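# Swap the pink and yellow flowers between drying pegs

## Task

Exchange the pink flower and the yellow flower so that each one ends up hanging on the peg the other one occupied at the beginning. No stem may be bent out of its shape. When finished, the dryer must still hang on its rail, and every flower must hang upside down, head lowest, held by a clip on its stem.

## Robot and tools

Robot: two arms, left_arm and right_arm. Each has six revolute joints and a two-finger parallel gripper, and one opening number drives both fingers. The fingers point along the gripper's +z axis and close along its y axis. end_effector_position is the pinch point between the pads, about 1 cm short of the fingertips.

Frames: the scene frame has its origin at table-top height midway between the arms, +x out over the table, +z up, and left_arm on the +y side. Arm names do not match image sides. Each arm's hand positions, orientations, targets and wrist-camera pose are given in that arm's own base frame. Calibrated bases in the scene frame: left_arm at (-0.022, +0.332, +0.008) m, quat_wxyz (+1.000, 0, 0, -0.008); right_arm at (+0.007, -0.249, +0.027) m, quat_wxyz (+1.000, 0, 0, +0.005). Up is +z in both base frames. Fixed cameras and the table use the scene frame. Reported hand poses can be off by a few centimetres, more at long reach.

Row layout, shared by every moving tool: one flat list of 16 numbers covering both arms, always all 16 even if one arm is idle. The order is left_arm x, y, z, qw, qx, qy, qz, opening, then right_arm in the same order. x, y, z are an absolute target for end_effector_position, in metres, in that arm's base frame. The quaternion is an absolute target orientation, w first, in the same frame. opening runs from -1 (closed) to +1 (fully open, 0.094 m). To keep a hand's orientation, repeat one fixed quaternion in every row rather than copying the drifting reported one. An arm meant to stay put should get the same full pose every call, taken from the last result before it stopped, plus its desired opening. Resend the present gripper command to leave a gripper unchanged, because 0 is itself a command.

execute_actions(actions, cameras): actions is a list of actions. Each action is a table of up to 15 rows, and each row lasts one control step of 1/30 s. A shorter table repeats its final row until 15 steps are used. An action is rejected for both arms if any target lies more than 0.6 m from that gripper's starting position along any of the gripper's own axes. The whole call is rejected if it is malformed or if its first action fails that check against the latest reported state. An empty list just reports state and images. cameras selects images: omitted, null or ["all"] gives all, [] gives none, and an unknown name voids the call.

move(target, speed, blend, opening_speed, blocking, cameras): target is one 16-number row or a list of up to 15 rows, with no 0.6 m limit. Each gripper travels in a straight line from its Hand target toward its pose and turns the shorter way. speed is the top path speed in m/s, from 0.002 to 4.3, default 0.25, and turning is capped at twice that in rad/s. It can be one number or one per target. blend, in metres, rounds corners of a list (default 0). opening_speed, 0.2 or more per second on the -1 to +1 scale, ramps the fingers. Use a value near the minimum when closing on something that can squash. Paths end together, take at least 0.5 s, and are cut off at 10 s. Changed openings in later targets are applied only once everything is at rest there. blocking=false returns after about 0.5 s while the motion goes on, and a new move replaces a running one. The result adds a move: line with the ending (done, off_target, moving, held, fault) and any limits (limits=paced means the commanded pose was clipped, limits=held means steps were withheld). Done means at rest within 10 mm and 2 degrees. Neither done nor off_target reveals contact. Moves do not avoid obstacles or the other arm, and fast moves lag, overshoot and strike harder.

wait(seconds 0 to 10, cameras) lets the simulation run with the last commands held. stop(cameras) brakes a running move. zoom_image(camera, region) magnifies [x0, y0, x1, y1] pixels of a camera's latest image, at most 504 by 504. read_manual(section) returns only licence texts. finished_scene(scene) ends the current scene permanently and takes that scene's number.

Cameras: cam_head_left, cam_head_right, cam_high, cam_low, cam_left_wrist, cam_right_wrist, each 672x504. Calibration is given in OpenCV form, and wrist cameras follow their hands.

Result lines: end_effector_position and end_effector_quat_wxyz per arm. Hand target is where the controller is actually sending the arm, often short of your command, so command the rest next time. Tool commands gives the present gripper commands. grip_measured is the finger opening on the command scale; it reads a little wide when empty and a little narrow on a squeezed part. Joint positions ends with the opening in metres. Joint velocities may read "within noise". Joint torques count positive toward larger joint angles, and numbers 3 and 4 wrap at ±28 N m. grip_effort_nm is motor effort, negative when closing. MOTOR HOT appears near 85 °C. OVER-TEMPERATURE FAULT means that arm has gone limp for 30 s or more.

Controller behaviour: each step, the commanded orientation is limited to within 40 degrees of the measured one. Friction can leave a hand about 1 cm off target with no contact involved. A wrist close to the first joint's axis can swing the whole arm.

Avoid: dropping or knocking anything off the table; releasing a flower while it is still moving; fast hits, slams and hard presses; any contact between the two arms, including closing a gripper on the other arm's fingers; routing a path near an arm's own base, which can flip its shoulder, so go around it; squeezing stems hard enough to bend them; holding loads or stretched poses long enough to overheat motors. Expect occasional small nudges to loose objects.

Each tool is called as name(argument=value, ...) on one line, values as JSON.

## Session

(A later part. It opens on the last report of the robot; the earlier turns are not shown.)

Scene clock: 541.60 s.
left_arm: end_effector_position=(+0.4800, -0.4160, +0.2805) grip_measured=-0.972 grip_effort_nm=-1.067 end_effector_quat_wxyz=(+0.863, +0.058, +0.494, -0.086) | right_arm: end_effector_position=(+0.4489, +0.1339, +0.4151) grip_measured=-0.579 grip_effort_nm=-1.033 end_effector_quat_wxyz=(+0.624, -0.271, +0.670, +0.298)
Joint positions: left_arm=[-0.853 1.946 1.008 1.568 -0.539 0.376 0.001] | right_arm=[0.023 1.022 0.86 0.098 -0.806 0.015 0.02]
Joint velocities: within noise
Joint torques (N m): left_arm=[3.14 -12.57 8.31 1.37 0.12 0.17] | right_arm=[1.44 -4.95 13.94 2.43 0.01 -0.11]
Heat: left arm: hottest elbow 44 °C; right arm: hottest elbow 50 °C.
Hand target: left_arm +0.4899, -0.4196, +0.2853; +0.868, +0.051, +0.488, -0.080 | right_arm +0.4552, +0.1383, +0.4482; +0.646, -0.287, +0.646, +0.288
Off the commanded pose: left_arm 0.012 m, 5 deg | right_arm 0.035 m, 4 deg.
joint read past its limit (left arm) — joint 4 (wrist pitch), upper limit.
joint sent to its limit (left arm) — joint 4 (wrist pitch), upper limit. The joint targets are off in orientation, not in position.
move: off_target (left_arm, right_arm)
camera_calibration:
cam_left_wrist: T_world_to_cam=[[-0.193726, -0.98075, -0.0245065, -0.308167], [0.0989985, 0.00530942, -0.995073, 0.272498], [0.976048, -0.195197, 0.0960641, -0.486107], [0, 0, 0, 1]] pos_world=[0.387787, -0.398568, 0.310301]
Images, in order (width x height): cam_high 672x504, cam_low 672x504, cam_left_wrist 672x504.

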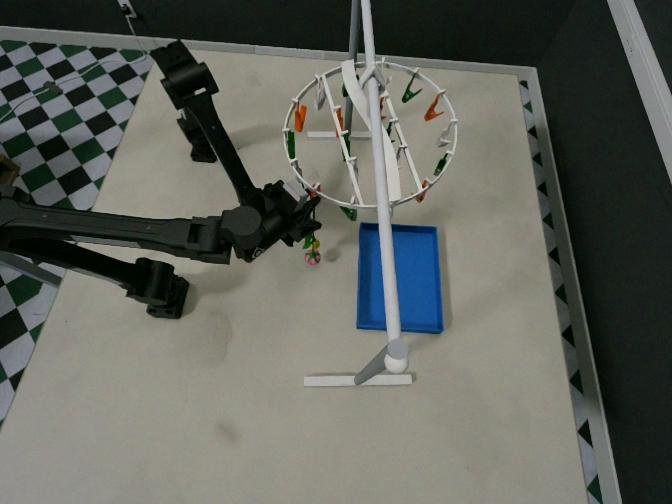

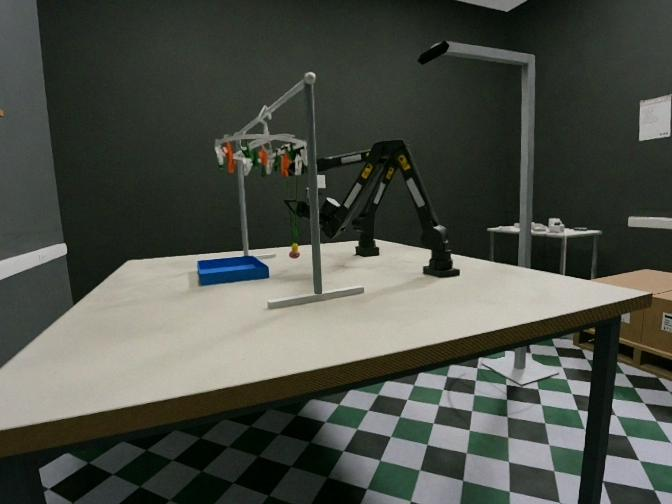

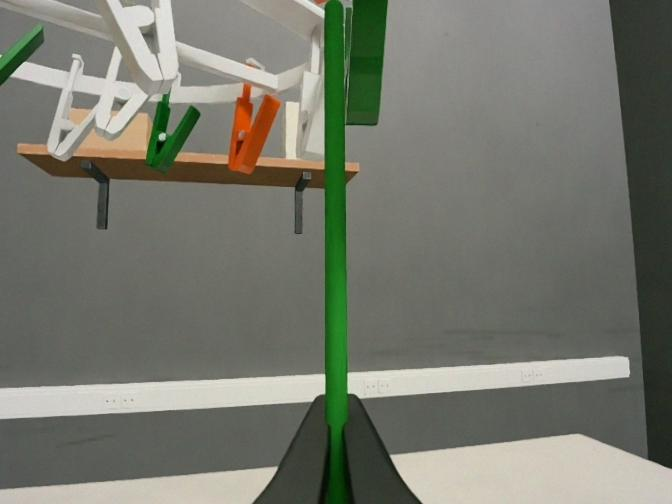

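move(target=[[0.495, -0.4155, 0.288, 0.8836, 0.0402, 0.46, -0.0773, -0.98, 0.4575, 0.139, 0.449, 0.646, -0.2876, 0.646, 0.2876, -0.72]], speed=0.05, cameras=["cam_left_wrist","cam_low","cam_high","cam_head_left"])

zoom_image(camera="cam_low", region=[270, 140, 310, 200])

zoom_image(camera="cam_left_wrist", region=[230, 0, 430, 150])

zoom_image(camera="cam_head_left", region=[300, 40, 380, 150])

Scene clock: 548.37 s.
left_arm: end_effector_position=(+0.4839, -0.4118, +0.2809) grip_measured=-0.972 grip_effort_nm=-1.067 end_effector_quat_wxyz=(+0.864, +0.057, +0.493, -0.082) | right_arm: end_effector_position=(+0.4489, +0.1339, +0.4151) grip_measured=-0.579 grip_effort_nm=-1.033 end_effector_quat_wxyz=(+0.624, -0.271, +0.670, +0.298)
Joint positions: left_arm=[-0.842 1.946 1.009 1.568 -0.534 0.377 0.001] | right_arm=[0.023 1.022 0.86 0.098 -0.806 0.015 0.02]
Joint velocities: within noise
Joint torques (N m): left_arm=[3.43 -12.75 8.47 1.36 0.32 0.12] | right_arm=[1.26 -5.07 13.91 2.44 0.01 -0.11]
Heat: left arm: hottest elbow 45 °C; right arm: hottest elbow 50 °C.
Hand target: left_arm +0.4947, -0.4151, +0.2884; +0.870, +0.050, +0.484, -0.080 | right_arm +0.4552, +0.1383, +0.4482; +0.646, -0.287, +0.646, +0.288
Off the commanded pose: left_arm 0.014 m, 5 deg | right_arm 0.035 m, 4 deg.
joint read past its limit (left arm) — joint 4 (wrist pitch), upper limit.
joint sent to its limit (left arm) — joint 4 (wrist pitch), upper limit. The joint targets are off in orientation, not in position.
move: off_target (left_arm, right_arm)
camera_calibration:
cam_left_wrist: T_world_to_cam=[[-0.18708, -0.981967, -0.0272469, -0.306231], [0.101467, 0.0082722, -0.994805, 0.272516], [0.97709, -0.188872, 0.0980893, -0.487707], [0, 0, 0, 1]] pos_world=[0.391593, -0.395078, 0.310595]
Images, in order (width x height): cam_head_left 672x504, cam_high 672x504, cam_low 672x504, cam_left_wrist 672x504.

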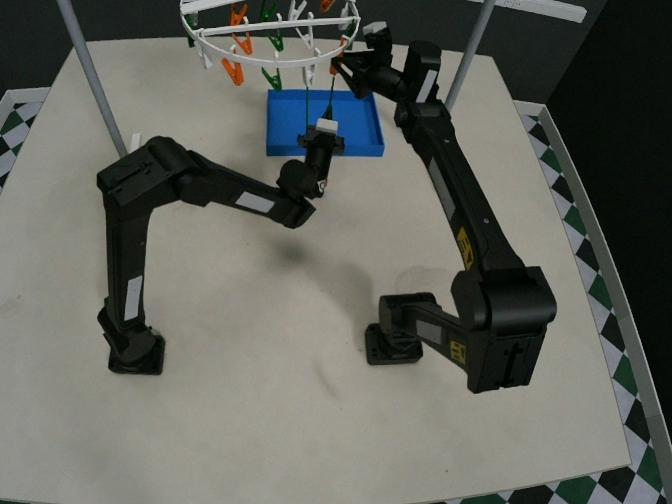

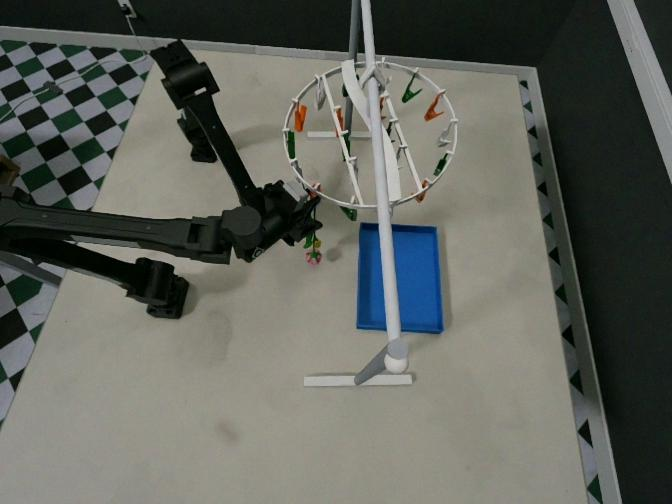

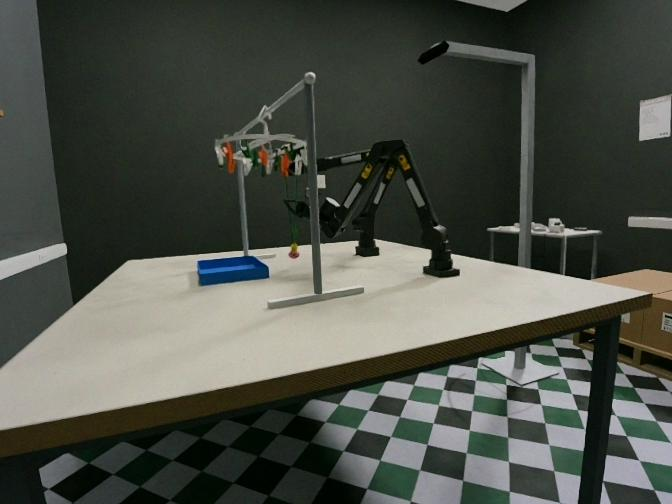

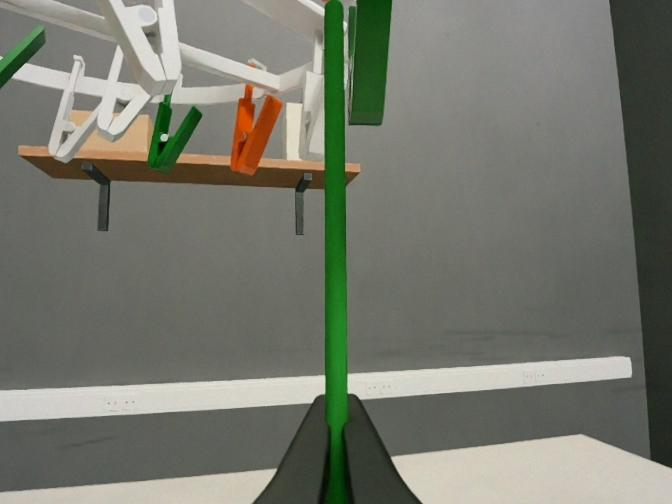

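Scaled by 8.400 from the camera's 672x504 image, which has a finer 960x720 frame.

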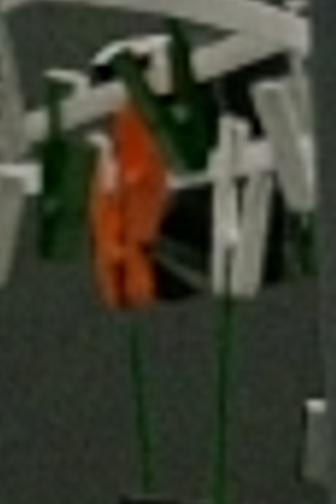

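Scaled by 2.520 from the camera's 672x504 image, which has a finer 960x720 frame.

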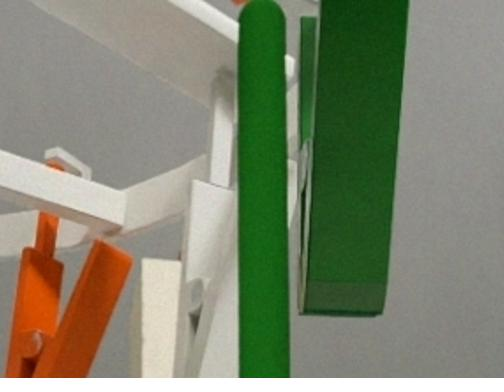

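Scaled by 4.582 from the camera's 672x504 image, which has a finer 960x720 frame.

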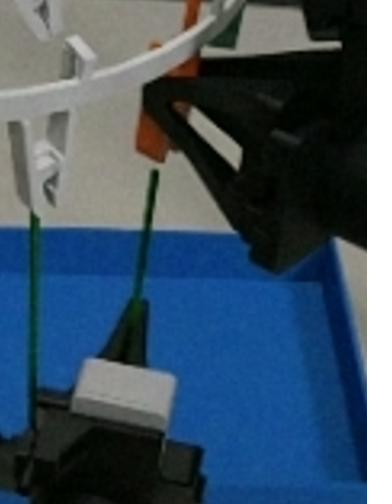

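move(target=[0.495,-0.4155,0.299,0.8836,0.0402,0.46,-0.0773,-0.98,0.4575,0.139,0.449,0.646,-0.2876,0.646,0.2876,-0.72], speed=0.03, cameras=["cam_low","cam_head_left"])

zoom_image(camera="cam_low", region=[270, 140, 310, 200])

zoom_image(camera="cam_head_left", region=[380, 140, 520, 280])

Scene clock: 568.70 s.
left_arm: end_effector_position=(+0.4853, -0.4135, +0.2859) grip_measured=-0.972 grip_effort_nm=-1.067 end_effector_quat_wxyz=(+0.867, +0.056, +0.489, -0.082) | right_arm: end_effector_position=(+0.4489, +0.1339, +0.4151) grip_measured=-0.579 grip_effort_nm=-1.033 end_effector_quat_wxyz=(+0.624, -0.271, +0.670, +0.298)
Joint positions: left_arm=[-0.842 1.946 1.021 1.568 -0.532 0.382 0.001] | right_arm=[0.023 1.022 0.86 0.098 -0.806 0.015 0.02]
Joint velocities: within noise
Joint torques (N m): left_arm=[3.25 -13.63 8.31 1.36 0.32 0.16] | right_arm=[1.32 -4.95 13.94 2.45 0.01 -0.11]
Heat: left arm: hottest elbow 46 °C; right arm: hottest elbow 52 °C.
Hand target: left_arm +0.4946, -0.4150, +0.2994; +0.874, +0.047, +0.477, -0.079 | right_arm +0.4552, +0.1383, +0.4482; +0.646, -0.287, +0.646, +0.288
Off the commanded pose: left_arm 0.016 m, 4 deg | right_arm 0.035 m, 4 deg.
joint read past its limit (left arm) — joint 4 (wrist pitch), upper limit.
joint sent to its limit (left arm) — joint 4 (wrist pitch), upper limit. The joint targets still meet the commanded pose.
move: off_target (left_arm, right_arm)
Images, in order (width x height): cam_head_left 672x504, cam_low 672x504.

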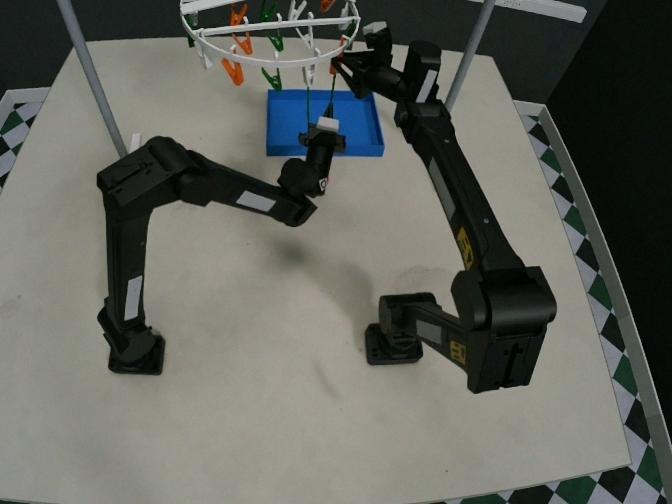

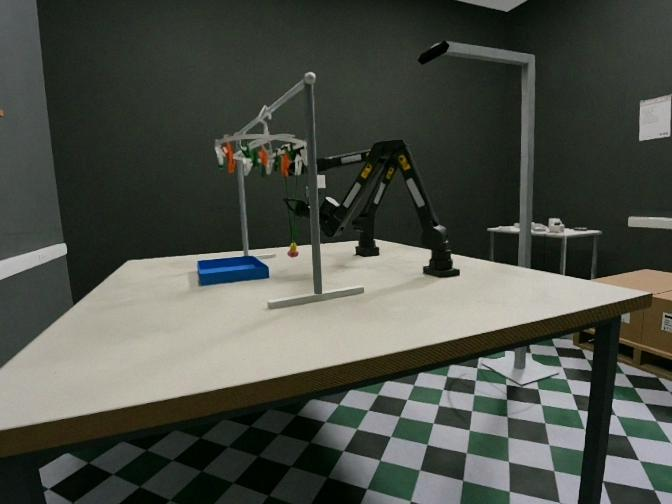

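Scaled by 8.400 from the camera's 672x504 image, which has a finer 960x720 frame.

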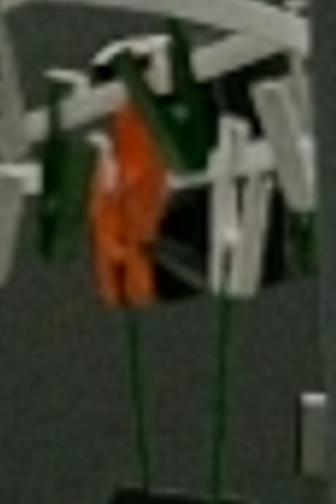

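Scaled by 3.600 from the camera's 672x504 image, which has a finer 960x720 frame.

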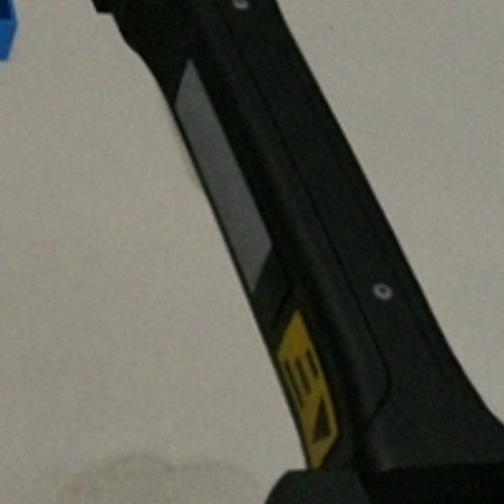

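zoom_image(camera="cam_head_left", region=[305, 40, 365, 110])

move(target=[0.497,-0.4155,0.307,0.8836,0.0402,0.46,-0.0773,-0.98,0.4575,0.139,0.449,0.646,-0.2876,0.646,0.2876,-0.72], speed=0.03, cameras=["cam_low","cam_head_left"])

zoom_image(camera="cam_low", region=[270, 140, 310, 200])

zoom_image(camera="cam_head_left", region=[305, 40, 365, 110])

Scaled by 7.200 from the camera's 672x504 image, which has a finer 960x720 frame.

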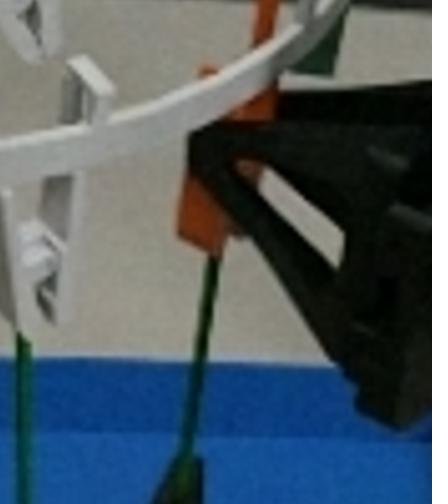

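Scene clock: 572.13 s.
left_arm: end_effector_position=(+0.4876, -0.4144, +0.2911) grip_measured=-0.972 grip_effort_nm=-1.062 end_effector_quat_wxyz=(+0.870, +0.055, +0.484, -0.081) | right_arm: end_effector_position=(+0.4489, +0.1339, +0.4151) grip_measured=-0.579 grip_effort_nm=-1.033 end_effector_quat_wxyz=(+0.624, -0.271, +0.670, +0.298)
Joint positions: left_arm=[-0.839 1.946 1.033 1.568 -0.527 0.389 0.001] | right_arm=[0.023 1.022 0.86 0.098 -0.806 0.015 0.02]
Joint velocities: within noise
Joint torques (N m): left_arm=[3.19 -13.98 8.44 1.35 0.31 0.17] | right_arm=[1.38 -5.13 13.9 2.44 0.02 -0.11]
Heat: left arm: hottest elbow 47 °C; right arm: hottest elbow 53 °C.
Hand target: left_arm +0.4964, -0.4150, +0.3074; +0.878, +0.045, +0.471, -0.079 | right_arm +0.4552, +0.1383, +0.4482; +0.646, -0.287, +0.646, +0.288
Off the commanded pose: left_arm 0.019 m, 4 deg | right_arm 0.035 m, 4 deg.
joint read past its limit (left arm) — joint 4 (wrist pitch), upper limit.
joint sent to its limit (left arm) — joint 4 (wrist pitch), upper limit. The joint targets still meet the commanded pose.
move: off_target (left_arm, right_arm)
Images, in order (width x height): cam_head_left 672x504, cam_low 672x504.

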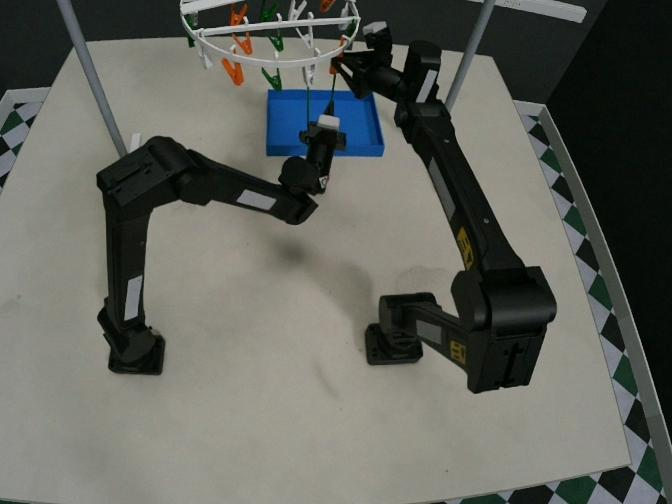

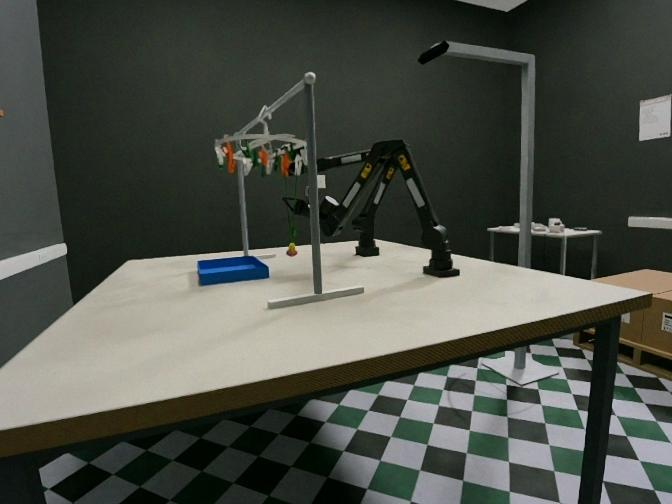

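Scaled by 8.400 from the camera's 672x504 image, which has a finer 960x720 frame.

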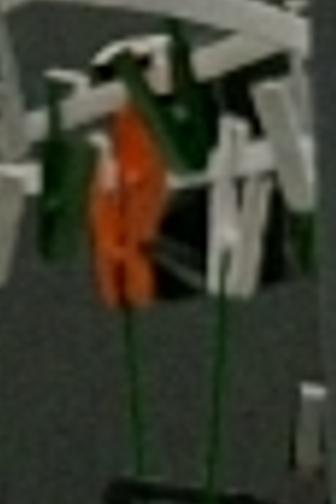

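Scaled by 7.200 from the camera's 672x504 image, which has a finer 960x720 frame.

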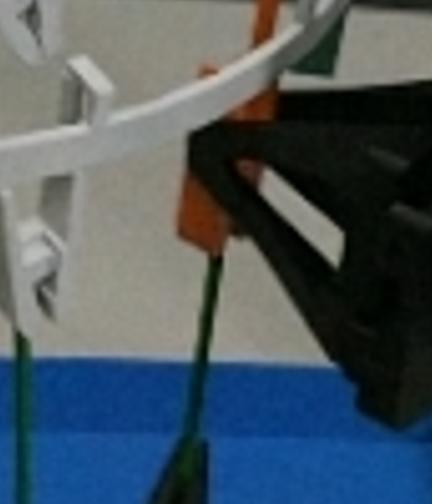

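move(target=[0.499,-0.4155,0.323,0.8836,0.0402,0.46,-0.0773,-0.98,0.4575,0.139,0.449,0.646,-0.2876,0.646,0.2876,-0.72], speed=0.03, cameras=["cam_low","cam_head_left"])

zoom_image(camera="cam_low", region=[270, 140, 310, 200])

zoom_image(camera="cam_head_left", region=[305, 40, 365, 110])

Scene clock: 575.33 s.
left_arm: end_effector_position=(+0.4904, -0.4156, +0.2984) grip_measured=-0.972 grip_effort_nm=-1.062 end_effector_quat_wxyz=(+0.874, +0.054, +0.477, -0.078) | right_arm: end_effector_position=(+0.4490, +0.1338, +0.4151) grip_measured=-0.579 grip_effort_nm=-1.028 end_effector_quat_wxyz=(+0.624, -0.271, +0.670, +0.298)
Joint positions: left_arm=[-0.836 1.946 1.05 1.568 -0.523 0.401 0.001] | right_arm=[0.023 1.022 0.86 0.098 -0.806 0.015 0.02]
Joint velocities: within noise
Joint torques (N m): left_arm=[3.31 -15.03 8.61 1.21 0.32 0.19] | right_arm=[1.38 -5.13 13.89 2.39 0.01 -0.12]
Heat: left arm: hottest elbow 47 °C; right arm: hottest elbow 53 °C.
Hand target: left_arm +0.4978, -0.4146, +0.3230; +0.884, +0.040, +0.460, -0.077 | right_arm +0.4552, +0.1383, +0.4482; +0.646, -0.287, +0.646, +0.288
Off the commanded pose: left_arm 0.026 m, 3 deg | right_arm 0.035 m, 4 deg.
joint read past its limit (left arm) — joint 4 (wrist pitch), upper limit.
move: off_target (left_arm, right_arm)
Images, in order (width x height): cam_head_left 672x504, cam_low 672x504.

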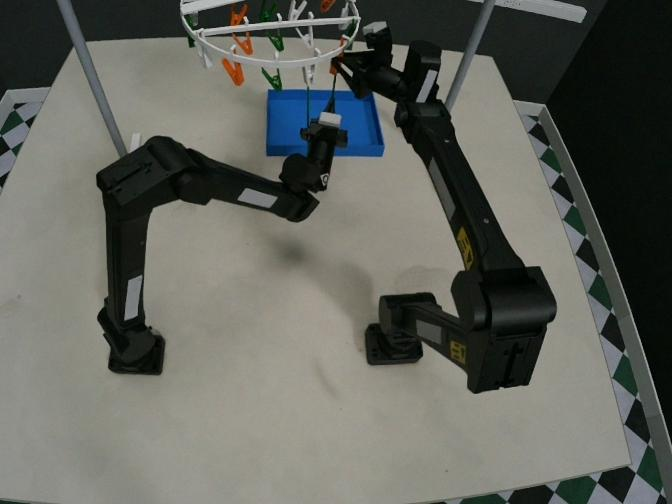

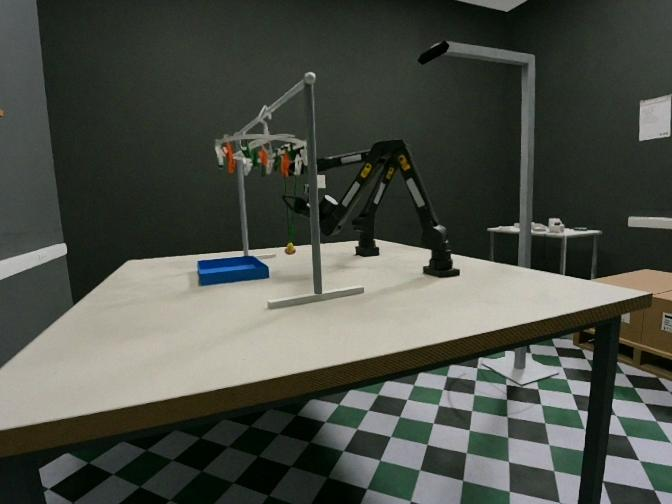

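Scaled by 8.400 from the camera's 672x504 image, which has a finer 960x720 frame.

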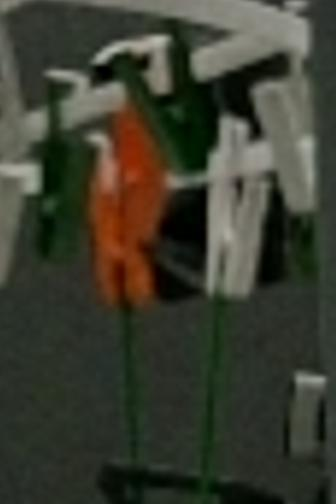

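Scaled by 7.200 from the camera's 672x504 image, which has a finer 960x720 frame.

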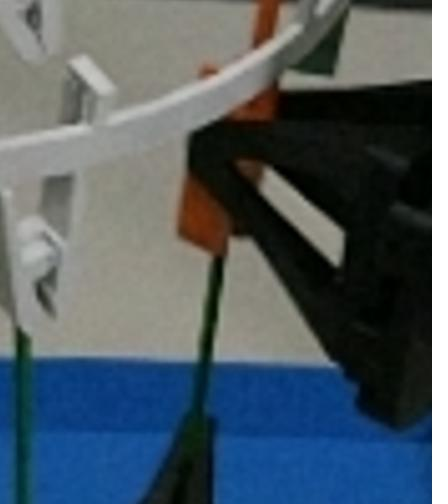

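move(target=[0.499,-0.4155,0.323,0.8836,0.0402,0.46,-0.0773,-0.98,0.4575,0.139,0.449,0.646,-0.2876,0.646,0.2876,0.06], opening_speed=0.4, cameras=["cam_low","cam_right_wrist","cam_left_wrist"])

zoom_image(camera="cam_low", region=[270, 140, 310, 200])

move(target=[0.499,-0.4155,0.323,0.8836,0.0402,0.46,-0.0773,-0.98,0.396,0.082,0.447,0.646,-0.2876,0.646,0.2876,0.06], speed=0.08, cameras=["cam_low","cam_right_wrist","cam_left_wrist"])

zoom_image(camera="cam_low", region=[270, 140, 310, 200])

Scene clock: 580.93 s.
left_arm: end_effector_position=(+0.4907, -0.4154, +0.2986) grip_measured=-0.972 grip_effort_nm=-1.067 end_effector_quat_wxyz=(+0.874, +0.054, +0.477, -0.078) | right_arm: end_effector_position=(+0.4491, +0.1337, +0.4151) grip_measured=+0.058 grip_effort_nm=0.076 end_effector_quat_wxyz=(+0.624, -0.271, +0.670, +0.298)
Joint positions: left_arm=[-0.836 1.946 1.05 1.568 -0.523 0.402 0.001] | right_arm=[0.023 1.022 0.86 0.098 -0.805 0.015 0.05]
Joint velocities: within noise
Joint torques (N m): left_arm=[3.19 -15.03 8.62 1.21 0.31 0.17] | right_arm=[1.26 -5.19 13.94 2.43 -0.03 -0.13]
Heat: left arm: hottest elbow 48 °C; right arm: hottest elbow 53 °C.
Hand target: left_arm +0.4980, -0.4145, +0.3230; +0.884, +0.040, +0.460, -0.077 | right_arm +0.4551, +0.1383, +0.4483; +0.646, -0.287, +0.646, +0.288
Off the commanded pose: left_arm 0.026 m, 3 deg | right_arm 0.035 m, 4 deg.
joint read past its limit (left arm) — joint 4 (wrist pitch), upper limit.
move: off_target (left_arm, right_arm)
camera_calibration:
cam_left_wrist: T_world_to_cam=[[-0.175297, -0.984096, -0.0287469, -0.314298], [0.138486, 0.00426123, -0.990355, 0.268205], [0.974727, -0.177587, 0.135537, -0.502065], [0, 0, 0, 1]] pos_world=[0.397138, -0.399603, 0.324632]
cam_right_wrist: T_world_to_cam=[[0.738387, -0.672346, -0.0523013, -0.221076], [-0.340721, -0.305009, -0.889313, 0.604129], [0.581974, 0.674478, -0.454298, -0.0760627], [0, 0, 0, 1]] pos_world=[0.413345, 0.0869283, 0.491142]
Images, in order (width x height): cam_low 672x504, cam_left_wrist 672x504, cam_right_wrist 672x504.

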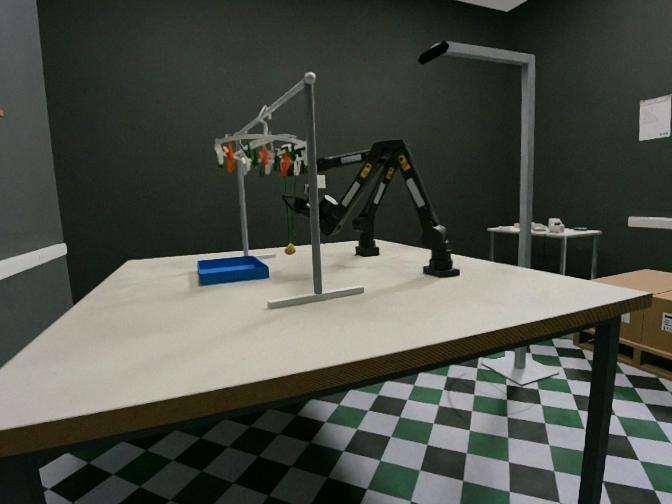

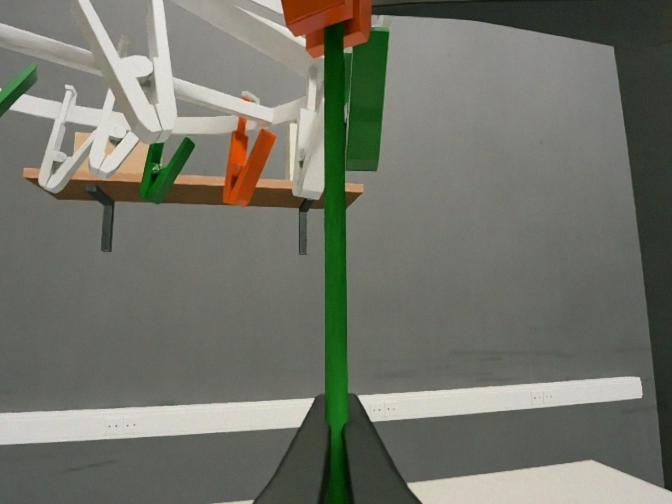

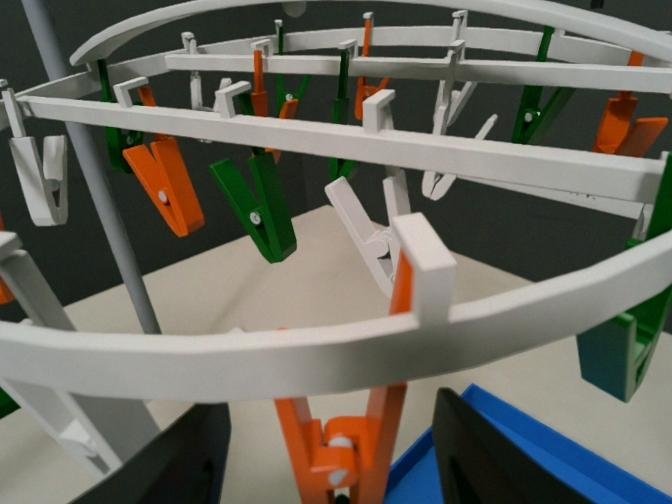

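Scaled by 8.400 from the camera's 672x504 image, which has a finer 960x720 frame.

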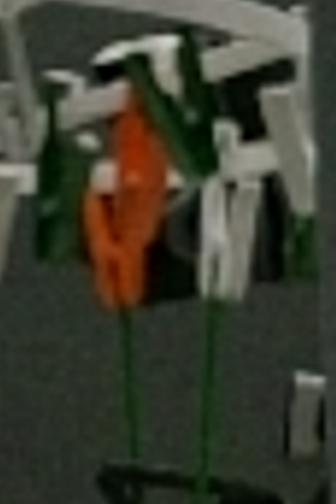

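Scene clock: 582.50 s.
left_arm: end_effector_position=(+0.4908, -0.4155, +0.2989) grip_measured=-0.972 grip_effort_nm=-1.062 end_effector_quat_wxyz=(+0.874, +0.054, +0.476, -0.078) | right_arm: end_effector_position=(+0.3972, +0.0856, +0.4546) grip_measured=+0.059 grip_effort_nm=0.071 end_effector_quat_wxyz=(+0.648, -0.289, +0.641, +0.291)
Joint positions: left_arm=[-0.836 1.946 1.051 1.568 -0.522 0.402 0.001] | right_arm=[-0.149 0.873 0.84 0.052 -0.995 0.015 0.05]
Joint velocities: within noise
Joint torques (N m): left_arm=[3.31 -15.09 8.57 1.2 0.3 0.17] | right_arm=[-0.15 -3.9 8.32 1.43 -0.08 -0.11]
Heat: left arm: hottest elbow 48 °C; right arm: hottest elbow 53 °C.
Hand target: left_arm +0.4980, -0.4145, +0.3229; +0.884, +0.040, +0.460, -0.077 | right_arm +0.3960, +0.0822, +0.4472; +0.646, -0.288, +0.646, +0.288
Off the commanded pose: left_arm 0.025 m, 3 deg | right_arm 0.008 m, 1 deg.
joint read past its limit (left arm) — joint 4 (wrist pitch), upper limit.
move: off_target (left_arm)
camera_calibration:
cam_left_wrist: T_world_to_cam=[[-0.175404, -0.984076, -0.0287904, -0.314306], [0.139195, 0.00416075, -0.990256, 0.268134], [0.974607, -0.177702, 0.136249, -0.502451], [0, 0, 0, 1]] pos_world=[0.397239, -0.399703, 0.324931]
cam_right_wrist: T_world_to_cam=[[0.752175, -0.658893, 0.00962989, -0.247763], [-0.261153, -0.311479, -0.913663, 0.586931], [0.605005, 0.68472, -0.406359, -0.0272892], [0, 0, 0, 1]] pos_world=[0.35615, 0.0382526, 0.527553]
Images, in order (width x height): cam_low 672x504, cam_left_wrist 672x504, cam_right_wrist 672x504.

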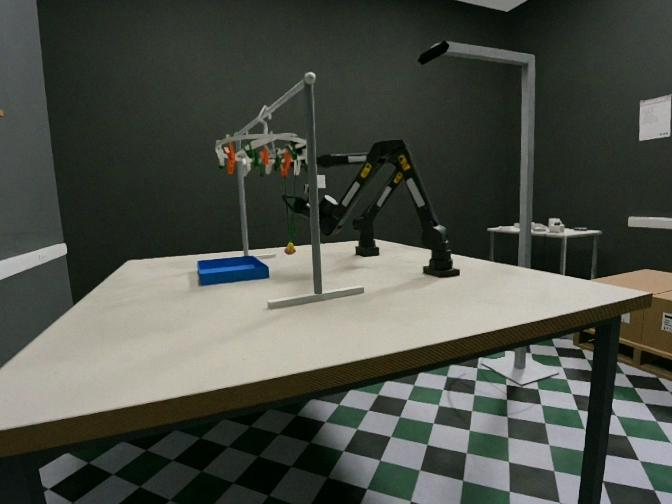

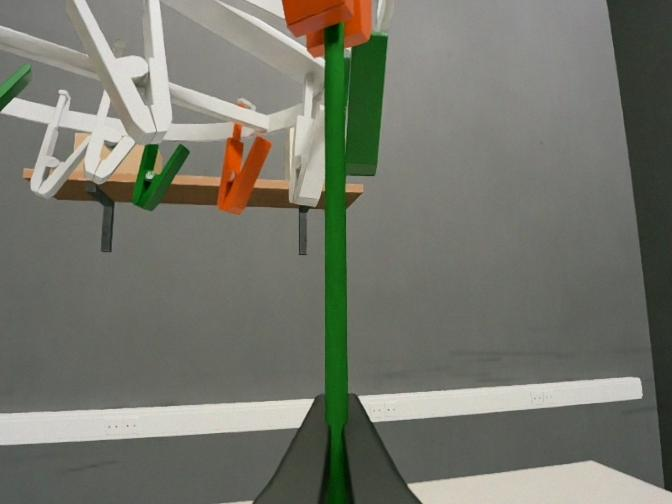

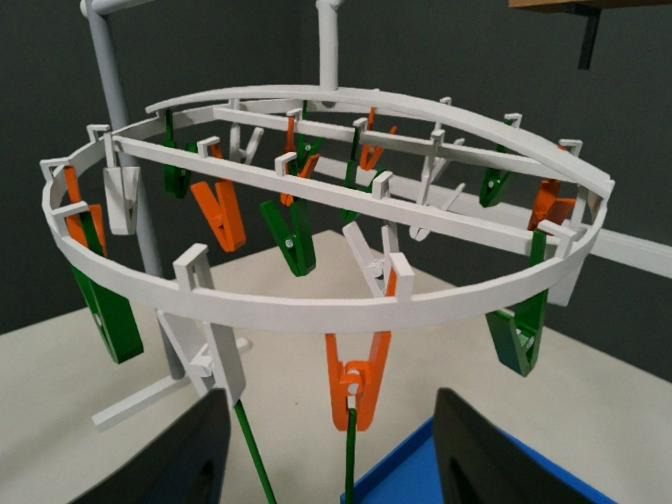

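Scaled by 8.400 from the camera's 672x504 image, which has a finer 960x720 frame.

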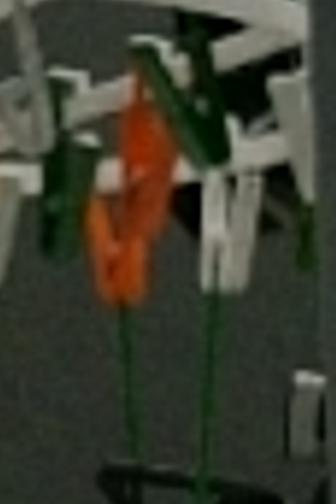

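move(target=[[0.499,-0.4155,0.323,0.8836,0.0402,0.46,-0.0773,-0.5,0.35,0.04,0.447,0.646,-0.2876,0.646,0.2876,0.06],[0.42,-0.401,0.30,0.8836,0.0402,0.46,-0.0773,-0.5,0.33,0.03,0.447,0.646,-0.2876,0.646,0.2876,0.06]], opening_speed=0.4, speed=0.06)

zoom_image(camera="cam_low", region=[260, 130, 330, 270])

Scene clock: 588.90 s.
left_arm: end_effector_position=(+0.4257, -0.4007, +0.2897) grip_measured=-0.502 grip_effort_nm=0.051 end_effector_quat_wxyz=(+0.852, +0.063, +0.513, -0.082) | right_arm: end_effector_position=(+0.3316, +0.0326, +0.4535) grip_measured=+0.059 grip_effort_nm=0.066 end_effector_quat_wxyz=(+0.647, -0.290, +0.643, +0.291)
Joint positions: left_arm=[-0.924 1.82 0.858 1.568 -0.61 0.404 0.023] | right_arm=[-0.414 0.721 0.773 -0.035 -1.26 0.015 0.05]
Joint velocities: within noise
Joint torques (N m): left_arm=[1.96 -13.74 5.16 1.4 0.12 0.18] | right_arm=[-0.26 -1.2 8.21 1.24 -0.08 -0.1]
Heat: left arm: hottest elbow 48 °C; right arm: hottest elbow 53 °C.
Hand target: left_arm +0.4205, -0.4011, +0.3003; +0.856, +0.061, +0.507, -0.084 | right_arm +0.3300, +0.0301, +0.4470; +0.646, -0.287, +0.646, +0.288
Off the commanded pose: left_arm 0.012 m, 7 deg | right_arm 0.007 m, 1 deg.
joint read past its limit (left arm) — joint 4 (wrist pitch), upper limit.
joint sent to its limit (left arm) — joint 4 (wrist pitch), upper limit. The joint targets are off in orientation, not in position.
move: off_target (left_arm)
camera_calibration:
cam_left_wrist: T_world_to_cam=[[-0.194025, -0.980445, -0.0328936, -0.300912], [0.0569072, 0.0222253, -0.998132, 0.312439], [0.979345, -0.195535, 0.0514821, -0.419782], [0, 0, 0, 1]] pos_world=[0.334947, -0.384053, 0.323569]
cam_right_wrist: T_world_to_cam=[[0.752434, -0.658582, 0.0106275, -0.234024], [-0.263199, -0.315419, -0.911722, 0.552214], [0.603796, 0.683213, -0.41067, 0.0506449], [0, 0, 0, 1]] pos_world=[0.290851, -0.0145467, 0.526751]

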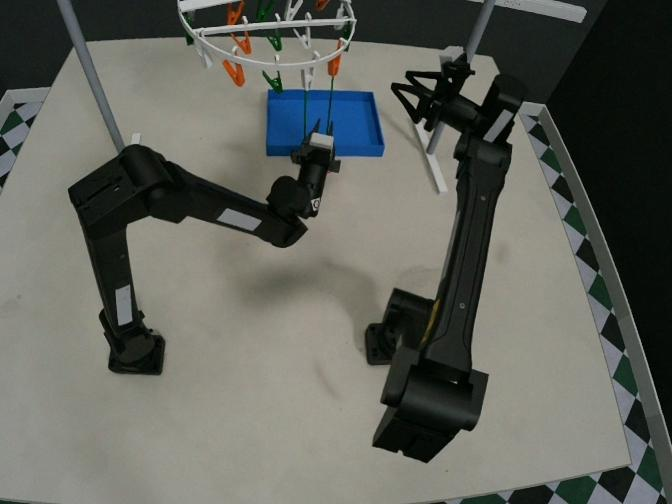

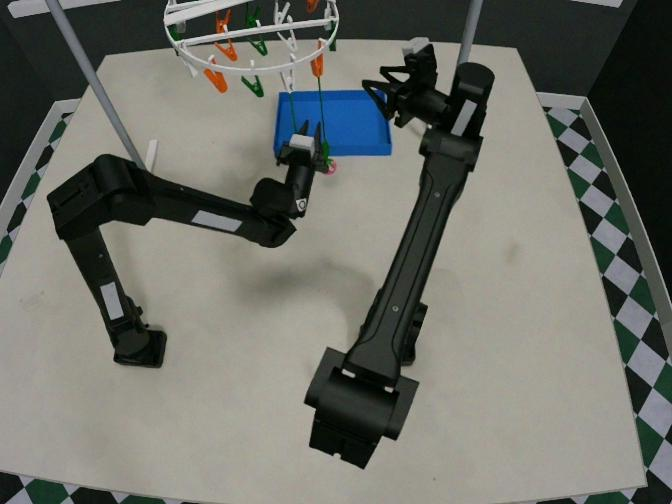

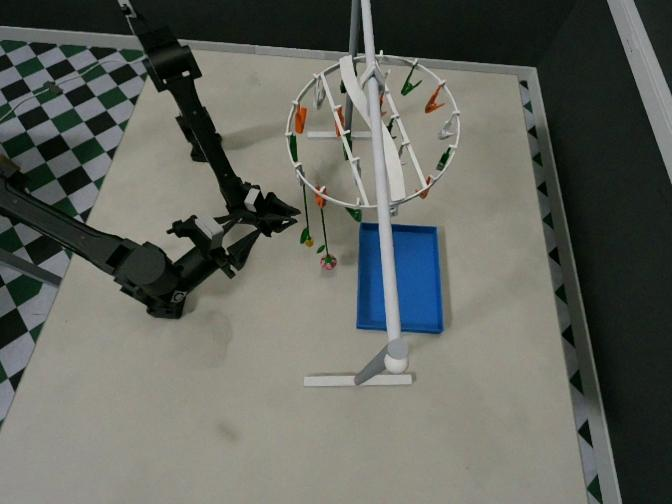

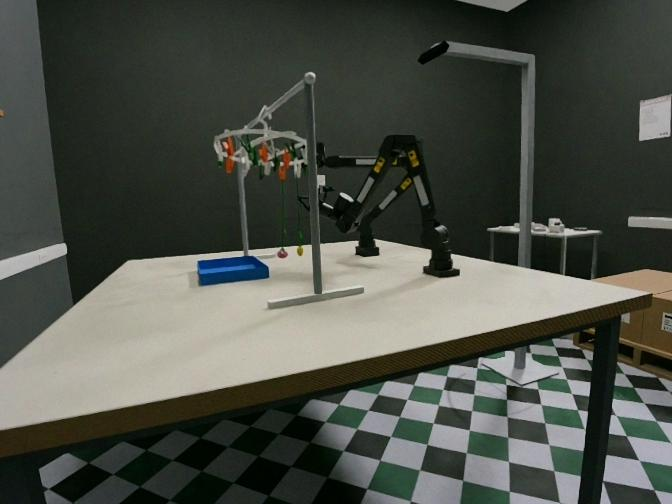

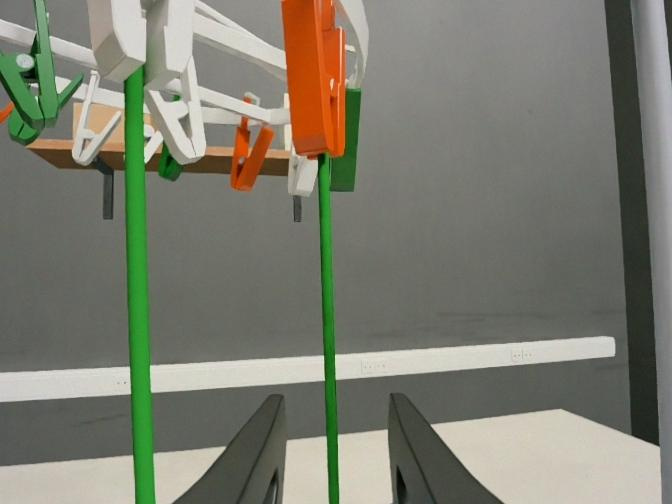

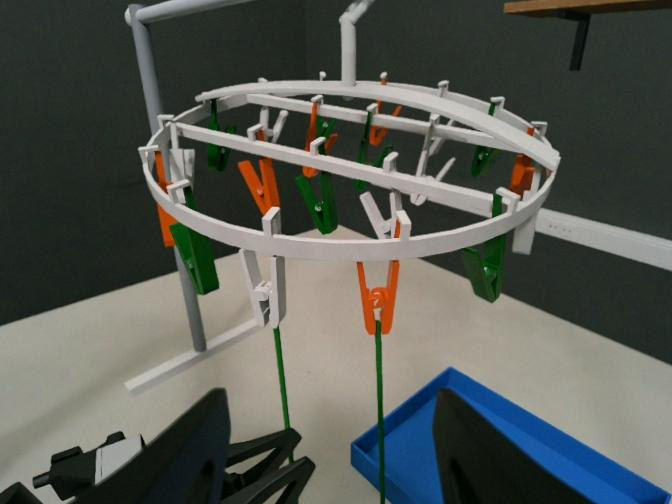

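Scaled by 3.600 from the camera's 672x504 image, which has a finer 960x720 frame.

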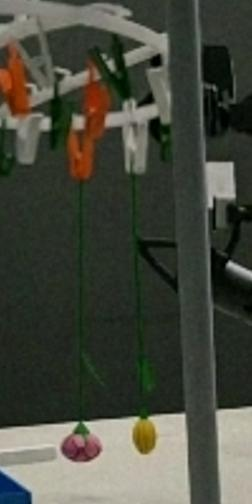

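move(target=[[0.35,-0.388,0.30,0.8836,0.0402,0.46,-0.0773,-0.5,0.396,0.15,0.449,0.6964,-0.1228,0.6964,0.1228,0.05],[0.33,-0.28,0.32,0.792,0.1837,0.505,-0.288,-0.5,0.37,0.178,0.449,0.6964,-0.1228,0.6964,0.1228,0.05]], speed=0.12, blend=0.02, cameras=["cam_right_wrist","cam_left_wrist","cam_high"])

Scene clock: 598.60 s.
left_arm: end_effector_position=(+0.3289, -0.2841, +0.3166) grip_measured=-0.502 grip_effort_nm=0.051 end_effector_quat_wxyz=(+0.792, +0.189, +0.505, -0.287) | right_arm: end_effector_position=(+0.3735, +0.1756, +0.4394) grip_measured=+0.051 grip_effort_nm=-0.081 end_effector_quat_wxyz=(+0.691, -0.117, +0.703, +0.123)
Joint positions: left_arm=[-0.715 1.265 0.369 1.328 -0.01 0.014 0.023] | right_arm=[0.511 0.734 0.757 -0.039 0.17 0.015 0.049]
Joint velocities: within noise
Joint torques (N m): left_arm=[3.25 -6.24 5.91 1.46 0.13 -0.1] | right_arm=[1.32 -2.02 10.56 1.96 0.09 -0.1]
Heat: left arm: hottest elbow 46 °C; right arm: hottest elbow 53 °C.
Hand target: left_arm +0.3299, -0.2801, +0.3200; +0.793, +0.184, +0.505, -0.288 | right_arm +0.3699, +0.1778, +0.4489; +0.696, -0.123, +0.696, +0.123
Off the commanded pose: left_arm 0.005 m, 1 deg | right_arm 0.011 m, 1 deg.
move: off_target (right_arm)
camera_calibration:
cam_left_wrist: T_world_to_cam=[[-0.636336, -0.771173, -0.0191908, -0.00386192], [0.0103489, 0.0163411, -0.999813, 0.356446], [0.771343, -0.636416, -0.00241766, -0.343307], [0, 0, 0, 1]] pos_world=[0.258661, -0.227289, 0.355475]
cam_right_wrist: T_world_to_cam=[[0.339771, -0.940503, -0.00314864, 0.0385408], [-0.40541, -0.143438, -0.902811, 0.614483], [0.848645, 0.308026, -0.430025, -0.095259], [0, 0, 0, 1]] pos_world=[0.316863, 0.15373, 0.51392]
Images, in order (width x height): cam_high 672x504, cam_left_wrist 672x504, cam_right_wrist 672x504.

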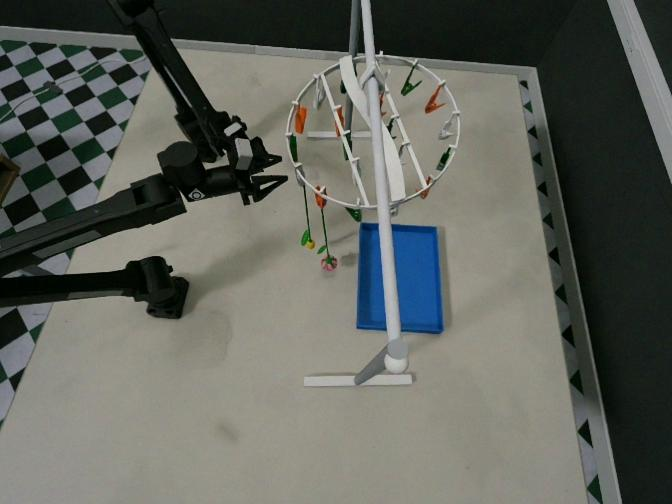

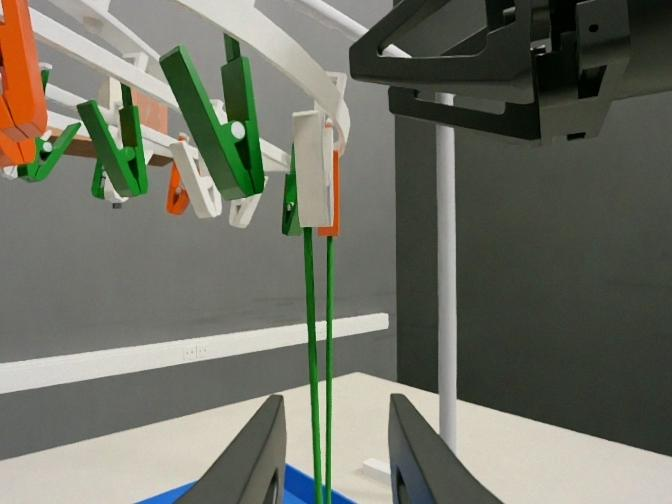

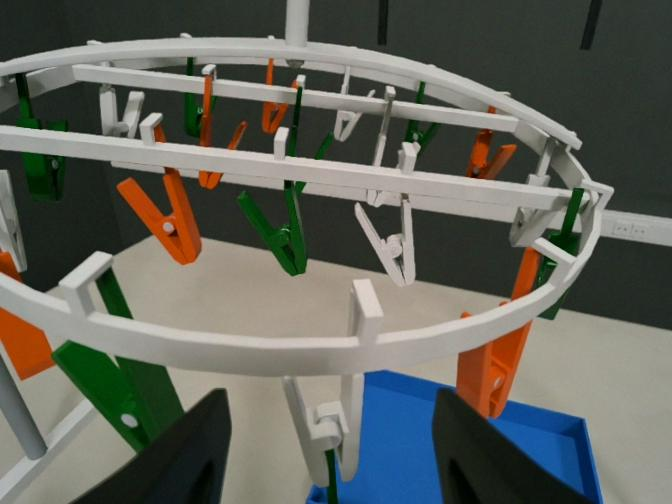

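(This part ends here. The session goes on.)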